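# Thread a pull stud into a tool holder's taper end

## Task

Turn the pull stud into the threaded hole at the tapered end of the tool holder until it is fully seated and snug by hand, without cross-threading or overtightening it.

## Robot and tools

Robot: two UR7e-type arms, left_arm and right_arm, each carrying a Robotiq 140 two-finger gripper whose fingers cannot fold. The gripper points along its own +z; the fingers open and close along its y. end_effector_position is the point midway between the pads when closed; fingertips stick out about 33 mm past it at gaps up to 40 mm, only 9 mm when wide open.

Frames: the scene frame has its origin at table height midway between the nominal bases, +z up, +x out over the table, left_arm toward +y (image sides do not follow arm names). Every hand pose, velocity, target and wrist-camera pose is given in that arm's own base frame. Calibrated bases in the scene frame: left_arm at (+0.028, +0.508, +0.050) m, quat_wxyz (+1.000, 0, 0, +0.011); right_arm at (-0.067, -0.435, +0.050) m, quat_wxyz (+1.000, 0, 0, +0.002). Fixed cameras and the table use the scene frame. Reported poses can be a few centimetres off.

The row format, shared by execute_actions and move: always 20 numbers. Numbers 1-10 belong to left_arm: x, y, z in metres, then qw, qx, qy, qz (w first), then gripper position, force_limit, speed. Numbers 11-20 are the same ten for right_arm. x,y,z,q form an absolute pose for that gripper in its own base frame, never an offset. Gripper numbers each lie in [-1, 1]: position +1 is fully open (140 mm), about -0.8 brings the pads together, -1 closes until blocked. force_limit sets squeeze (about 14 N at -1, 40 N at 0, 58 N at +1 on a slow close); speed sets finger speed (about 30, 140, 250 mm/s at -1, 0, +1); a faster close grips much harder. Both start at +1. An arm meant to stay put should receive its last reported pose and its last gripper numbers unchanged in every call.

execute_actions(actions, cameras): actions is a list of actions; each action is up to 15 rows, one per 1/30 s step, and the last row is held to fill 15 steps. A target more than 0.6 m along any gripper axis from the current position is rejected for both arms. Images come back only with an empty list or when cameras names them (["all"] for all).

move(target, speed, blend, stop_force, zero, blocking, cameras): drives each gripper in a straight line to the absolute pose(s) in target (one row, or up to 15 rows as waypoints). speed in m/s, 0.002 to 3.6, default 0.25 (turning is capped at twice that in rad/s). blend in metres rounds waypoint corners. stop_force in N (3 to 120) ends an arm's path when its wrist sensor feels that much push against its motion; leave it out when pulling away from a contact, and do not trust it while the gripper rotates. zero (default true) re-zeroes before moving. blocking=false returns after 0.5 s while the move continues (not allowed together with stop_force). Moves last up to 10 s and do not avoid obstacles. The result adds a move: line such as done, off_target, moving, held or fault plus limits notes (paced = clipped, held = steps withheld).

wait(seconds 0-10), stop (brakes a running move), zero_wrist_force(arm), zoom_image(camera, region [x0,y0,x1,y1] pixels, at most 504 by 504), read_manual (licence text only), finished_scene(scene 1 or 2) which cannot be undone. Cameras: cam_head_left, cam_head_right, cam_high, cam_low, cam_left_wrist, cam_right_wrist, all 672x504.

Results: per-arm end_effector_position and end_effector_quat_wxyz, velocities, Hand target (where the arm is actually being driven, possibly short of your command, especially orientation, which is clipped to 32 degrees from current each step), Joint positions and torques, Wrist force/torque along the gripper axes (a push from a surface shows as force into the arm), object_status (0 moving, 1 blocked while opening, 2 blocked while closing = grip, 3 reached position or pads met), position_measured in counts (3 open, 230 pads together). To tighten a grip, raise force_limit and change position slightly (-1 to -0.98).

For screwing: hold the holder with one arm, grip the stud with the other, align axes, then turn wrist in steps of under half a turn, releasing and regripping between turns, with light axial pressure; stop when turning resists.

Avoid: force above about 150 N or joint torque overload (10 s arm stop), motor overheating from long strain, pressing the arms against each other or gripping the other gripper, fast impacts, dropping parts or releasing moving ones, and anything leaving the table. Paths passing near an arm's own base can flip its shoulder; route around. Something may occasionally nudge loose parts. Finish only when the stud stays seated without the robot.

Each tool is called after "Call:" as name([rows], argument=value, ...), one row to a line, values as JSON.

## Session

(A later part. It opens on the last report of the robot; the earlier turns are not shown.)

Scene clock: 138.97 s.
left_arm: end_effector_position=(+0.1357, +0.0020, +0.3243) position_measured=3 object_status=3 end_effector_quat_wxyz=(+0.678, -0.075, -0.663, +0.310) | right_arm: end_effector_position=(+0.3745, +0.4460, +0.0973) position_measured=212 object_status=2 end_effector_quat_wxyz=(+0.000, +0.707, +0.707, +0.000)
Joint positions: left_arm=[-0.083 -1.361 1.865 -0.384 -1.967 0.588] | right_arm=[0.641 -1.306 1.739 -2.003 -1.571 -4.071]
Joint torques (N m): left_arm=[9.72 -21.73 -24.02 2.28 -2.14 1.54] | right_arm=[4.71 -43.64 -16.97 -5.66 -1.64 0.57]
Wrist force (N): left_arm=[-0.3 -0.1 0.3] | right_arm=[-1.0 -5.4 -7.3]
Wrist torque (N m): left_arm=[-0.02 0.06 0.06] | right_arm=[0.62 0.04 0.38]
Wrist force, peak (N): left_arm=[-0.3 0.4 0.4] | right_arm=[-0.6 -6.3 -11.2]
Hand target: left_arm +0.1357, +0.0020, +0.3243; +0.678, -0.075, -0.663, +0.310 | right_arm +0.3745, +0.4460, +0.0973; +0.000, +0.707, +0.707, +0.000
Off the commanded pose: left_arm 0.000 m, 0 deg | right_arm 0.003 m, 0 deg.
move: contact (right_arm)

Call:
move(target=[0.1357,0.0020,0.3243,0.678,-0.075,-0.663,0.310,1,1,1,0.3725,0.446,0.0978,0,0.7071,0.7071,0,-1,0.5,-1], speed=0.02)

Call:
move(target=[0.1357,0.0020,0.3243,0.678,-0.075,-0.663,0.310,1,1,1,0.3725,0.446,0.09,0,0.7071,0.7071,0,-1,0.5,-1], speed=0.005, stop_force=5, cameras=["cam_right_wrist"])

Call:
zoom_image(camera="cam_right_wrist", region=[300, 150, 420, 270])

Call:
move(target=[0.1357,0.0020,0.3243,0.678,-0.075,-0.663,0.310,1,1,1,0.3695,0.446,0.0968,0,0.7071,0.7071,0,-1,0.5,-1], speed=0.004, stop_force=4)

Call:
move(target=[0.1357,0.0020,0.3243,0.678,-0.075,-0.663,0.310,1,1,1,0.3755,0.446,0.0968,0,0.7071,0.7071,0,-1,0.5,-1], speed=0.004, stop_force=7)

Scene clock: 149.57 s.
left_arm: end_effector_position=(+0.1357, +0.0020, +0.3243) position_measured=3 object_status=3 end_effector_quat_wxyz=(+0.678, -0.075, -0.663, +0.310) | right_arm: end_effector_position=(+0.3725, +0.4460, +0.0978) position_measured=212 object_status=2 end_effector_quat_wxyz=(+0.000, +0.707, +0.707, +0.000)
Joint positions: left_arm=[-0.083 -1.361 1.865 -0.384 -1.967 0.588] | right_arm=[0.644 -1.31 1.742 -2.003 -1.571 -4.069]
Joint torques (N m): left_arm=[9.87 -21.88 -24.26 2.31 -2.07 1.66] | right_arm=[5.81 -43.69 -19.26 -1.3 -1.5 1.13]
Wrist force (N): left_arm=[-0.3 0.2 0.1] | right_arm=[-1.8 0.6 -1.1]
Wrist torque (N m): left_arm=[0.04 0.07 0.06] | right_arm=[0.23 0.11 0.23]
Wrist force, peak (N): left_arm=[-0.5 0.3 0.2] | right_arm=[-0.9 -5.2 -7.6]
Hand target: left_arm +0.1357, +0.0020, +0.3243; +0.678, -0.075, -0.663, +0.310 | right_arm +0.3725, +0.4460, +0.0978; +0.000, +0.707, +0.707, +0.000
Off the commanded pose: left_arm 0.000 m, 0 deg | right_arm 0.000 m, 0 deg.
move: done

Scene clock: 151.10 s.
left_arm: end_effector_position=(+0.1357, +0.0020, +0.3243) position_measured=3 object_status=3 end_effector_quat_wxyz=(+0.678, -0.075, -0.663, +0.310) | right_arm: end_effector_position=(+0.3725, +0.4460, +0.0961) position_measured=212 object_status=2 end_effector_quat_wxyz=(+0.000, +0.707, +0.707, +0.000)
Joint positions: left_arm=[-0.083 -1.361 1.865 -0.384 -1.967 0.588] | right_arm=[0.644 -1.308 1.744 -2.007 -1.571 -4.069]
Joint torques (N m): left_arm=[9.38 -22.16 -23.75 2.46 -2.01 1.58] | right_arm=[1.65 -45.47 -30.67 -1.49 -1.55 0.91]
Wrist force (N): left_arm=[-0.1 0.0 0.2] | right_arm=[-1.8 -0.5 -6.2]
Wrist torque (N m): left_arm=[0.00 0.02 0.06] | right_arm=[0.23 0.13 0.23]
Wrist force, peak (N): left_arm=[0.2 0.6 0.0] | right_arm=[-2.1 -1.7 -14.4]
Hand target: left_arm +0.1357, +0.0020, +0.3243; +0.678, -0.075, -0.663, +0.310 | right_arm +0.3725, +0.4460, +0.0961; +0.000, +0.707, +0.707, +0.000
Off the commanded pose: left_arm 0.000 m, 0 deg | right_arm 0.006 m, 0 deg.
move: contact (right_arm)
Images, in order (width x height): cam_right_wrist 672x504.

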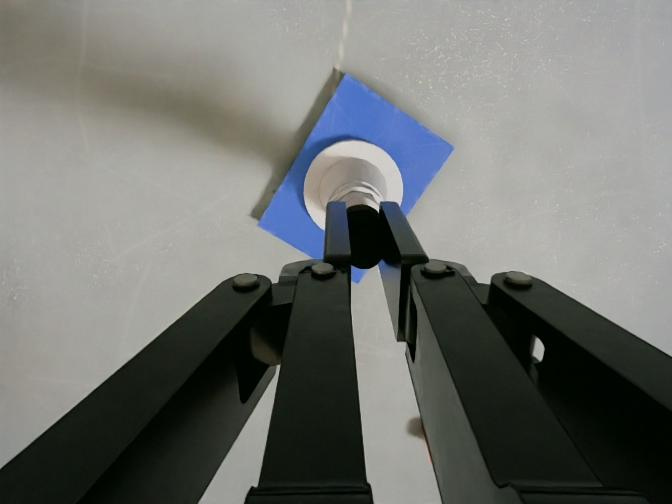

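Scaled by 4.200 from the camera's 672x504 image, which has a finer 960x720 frame.

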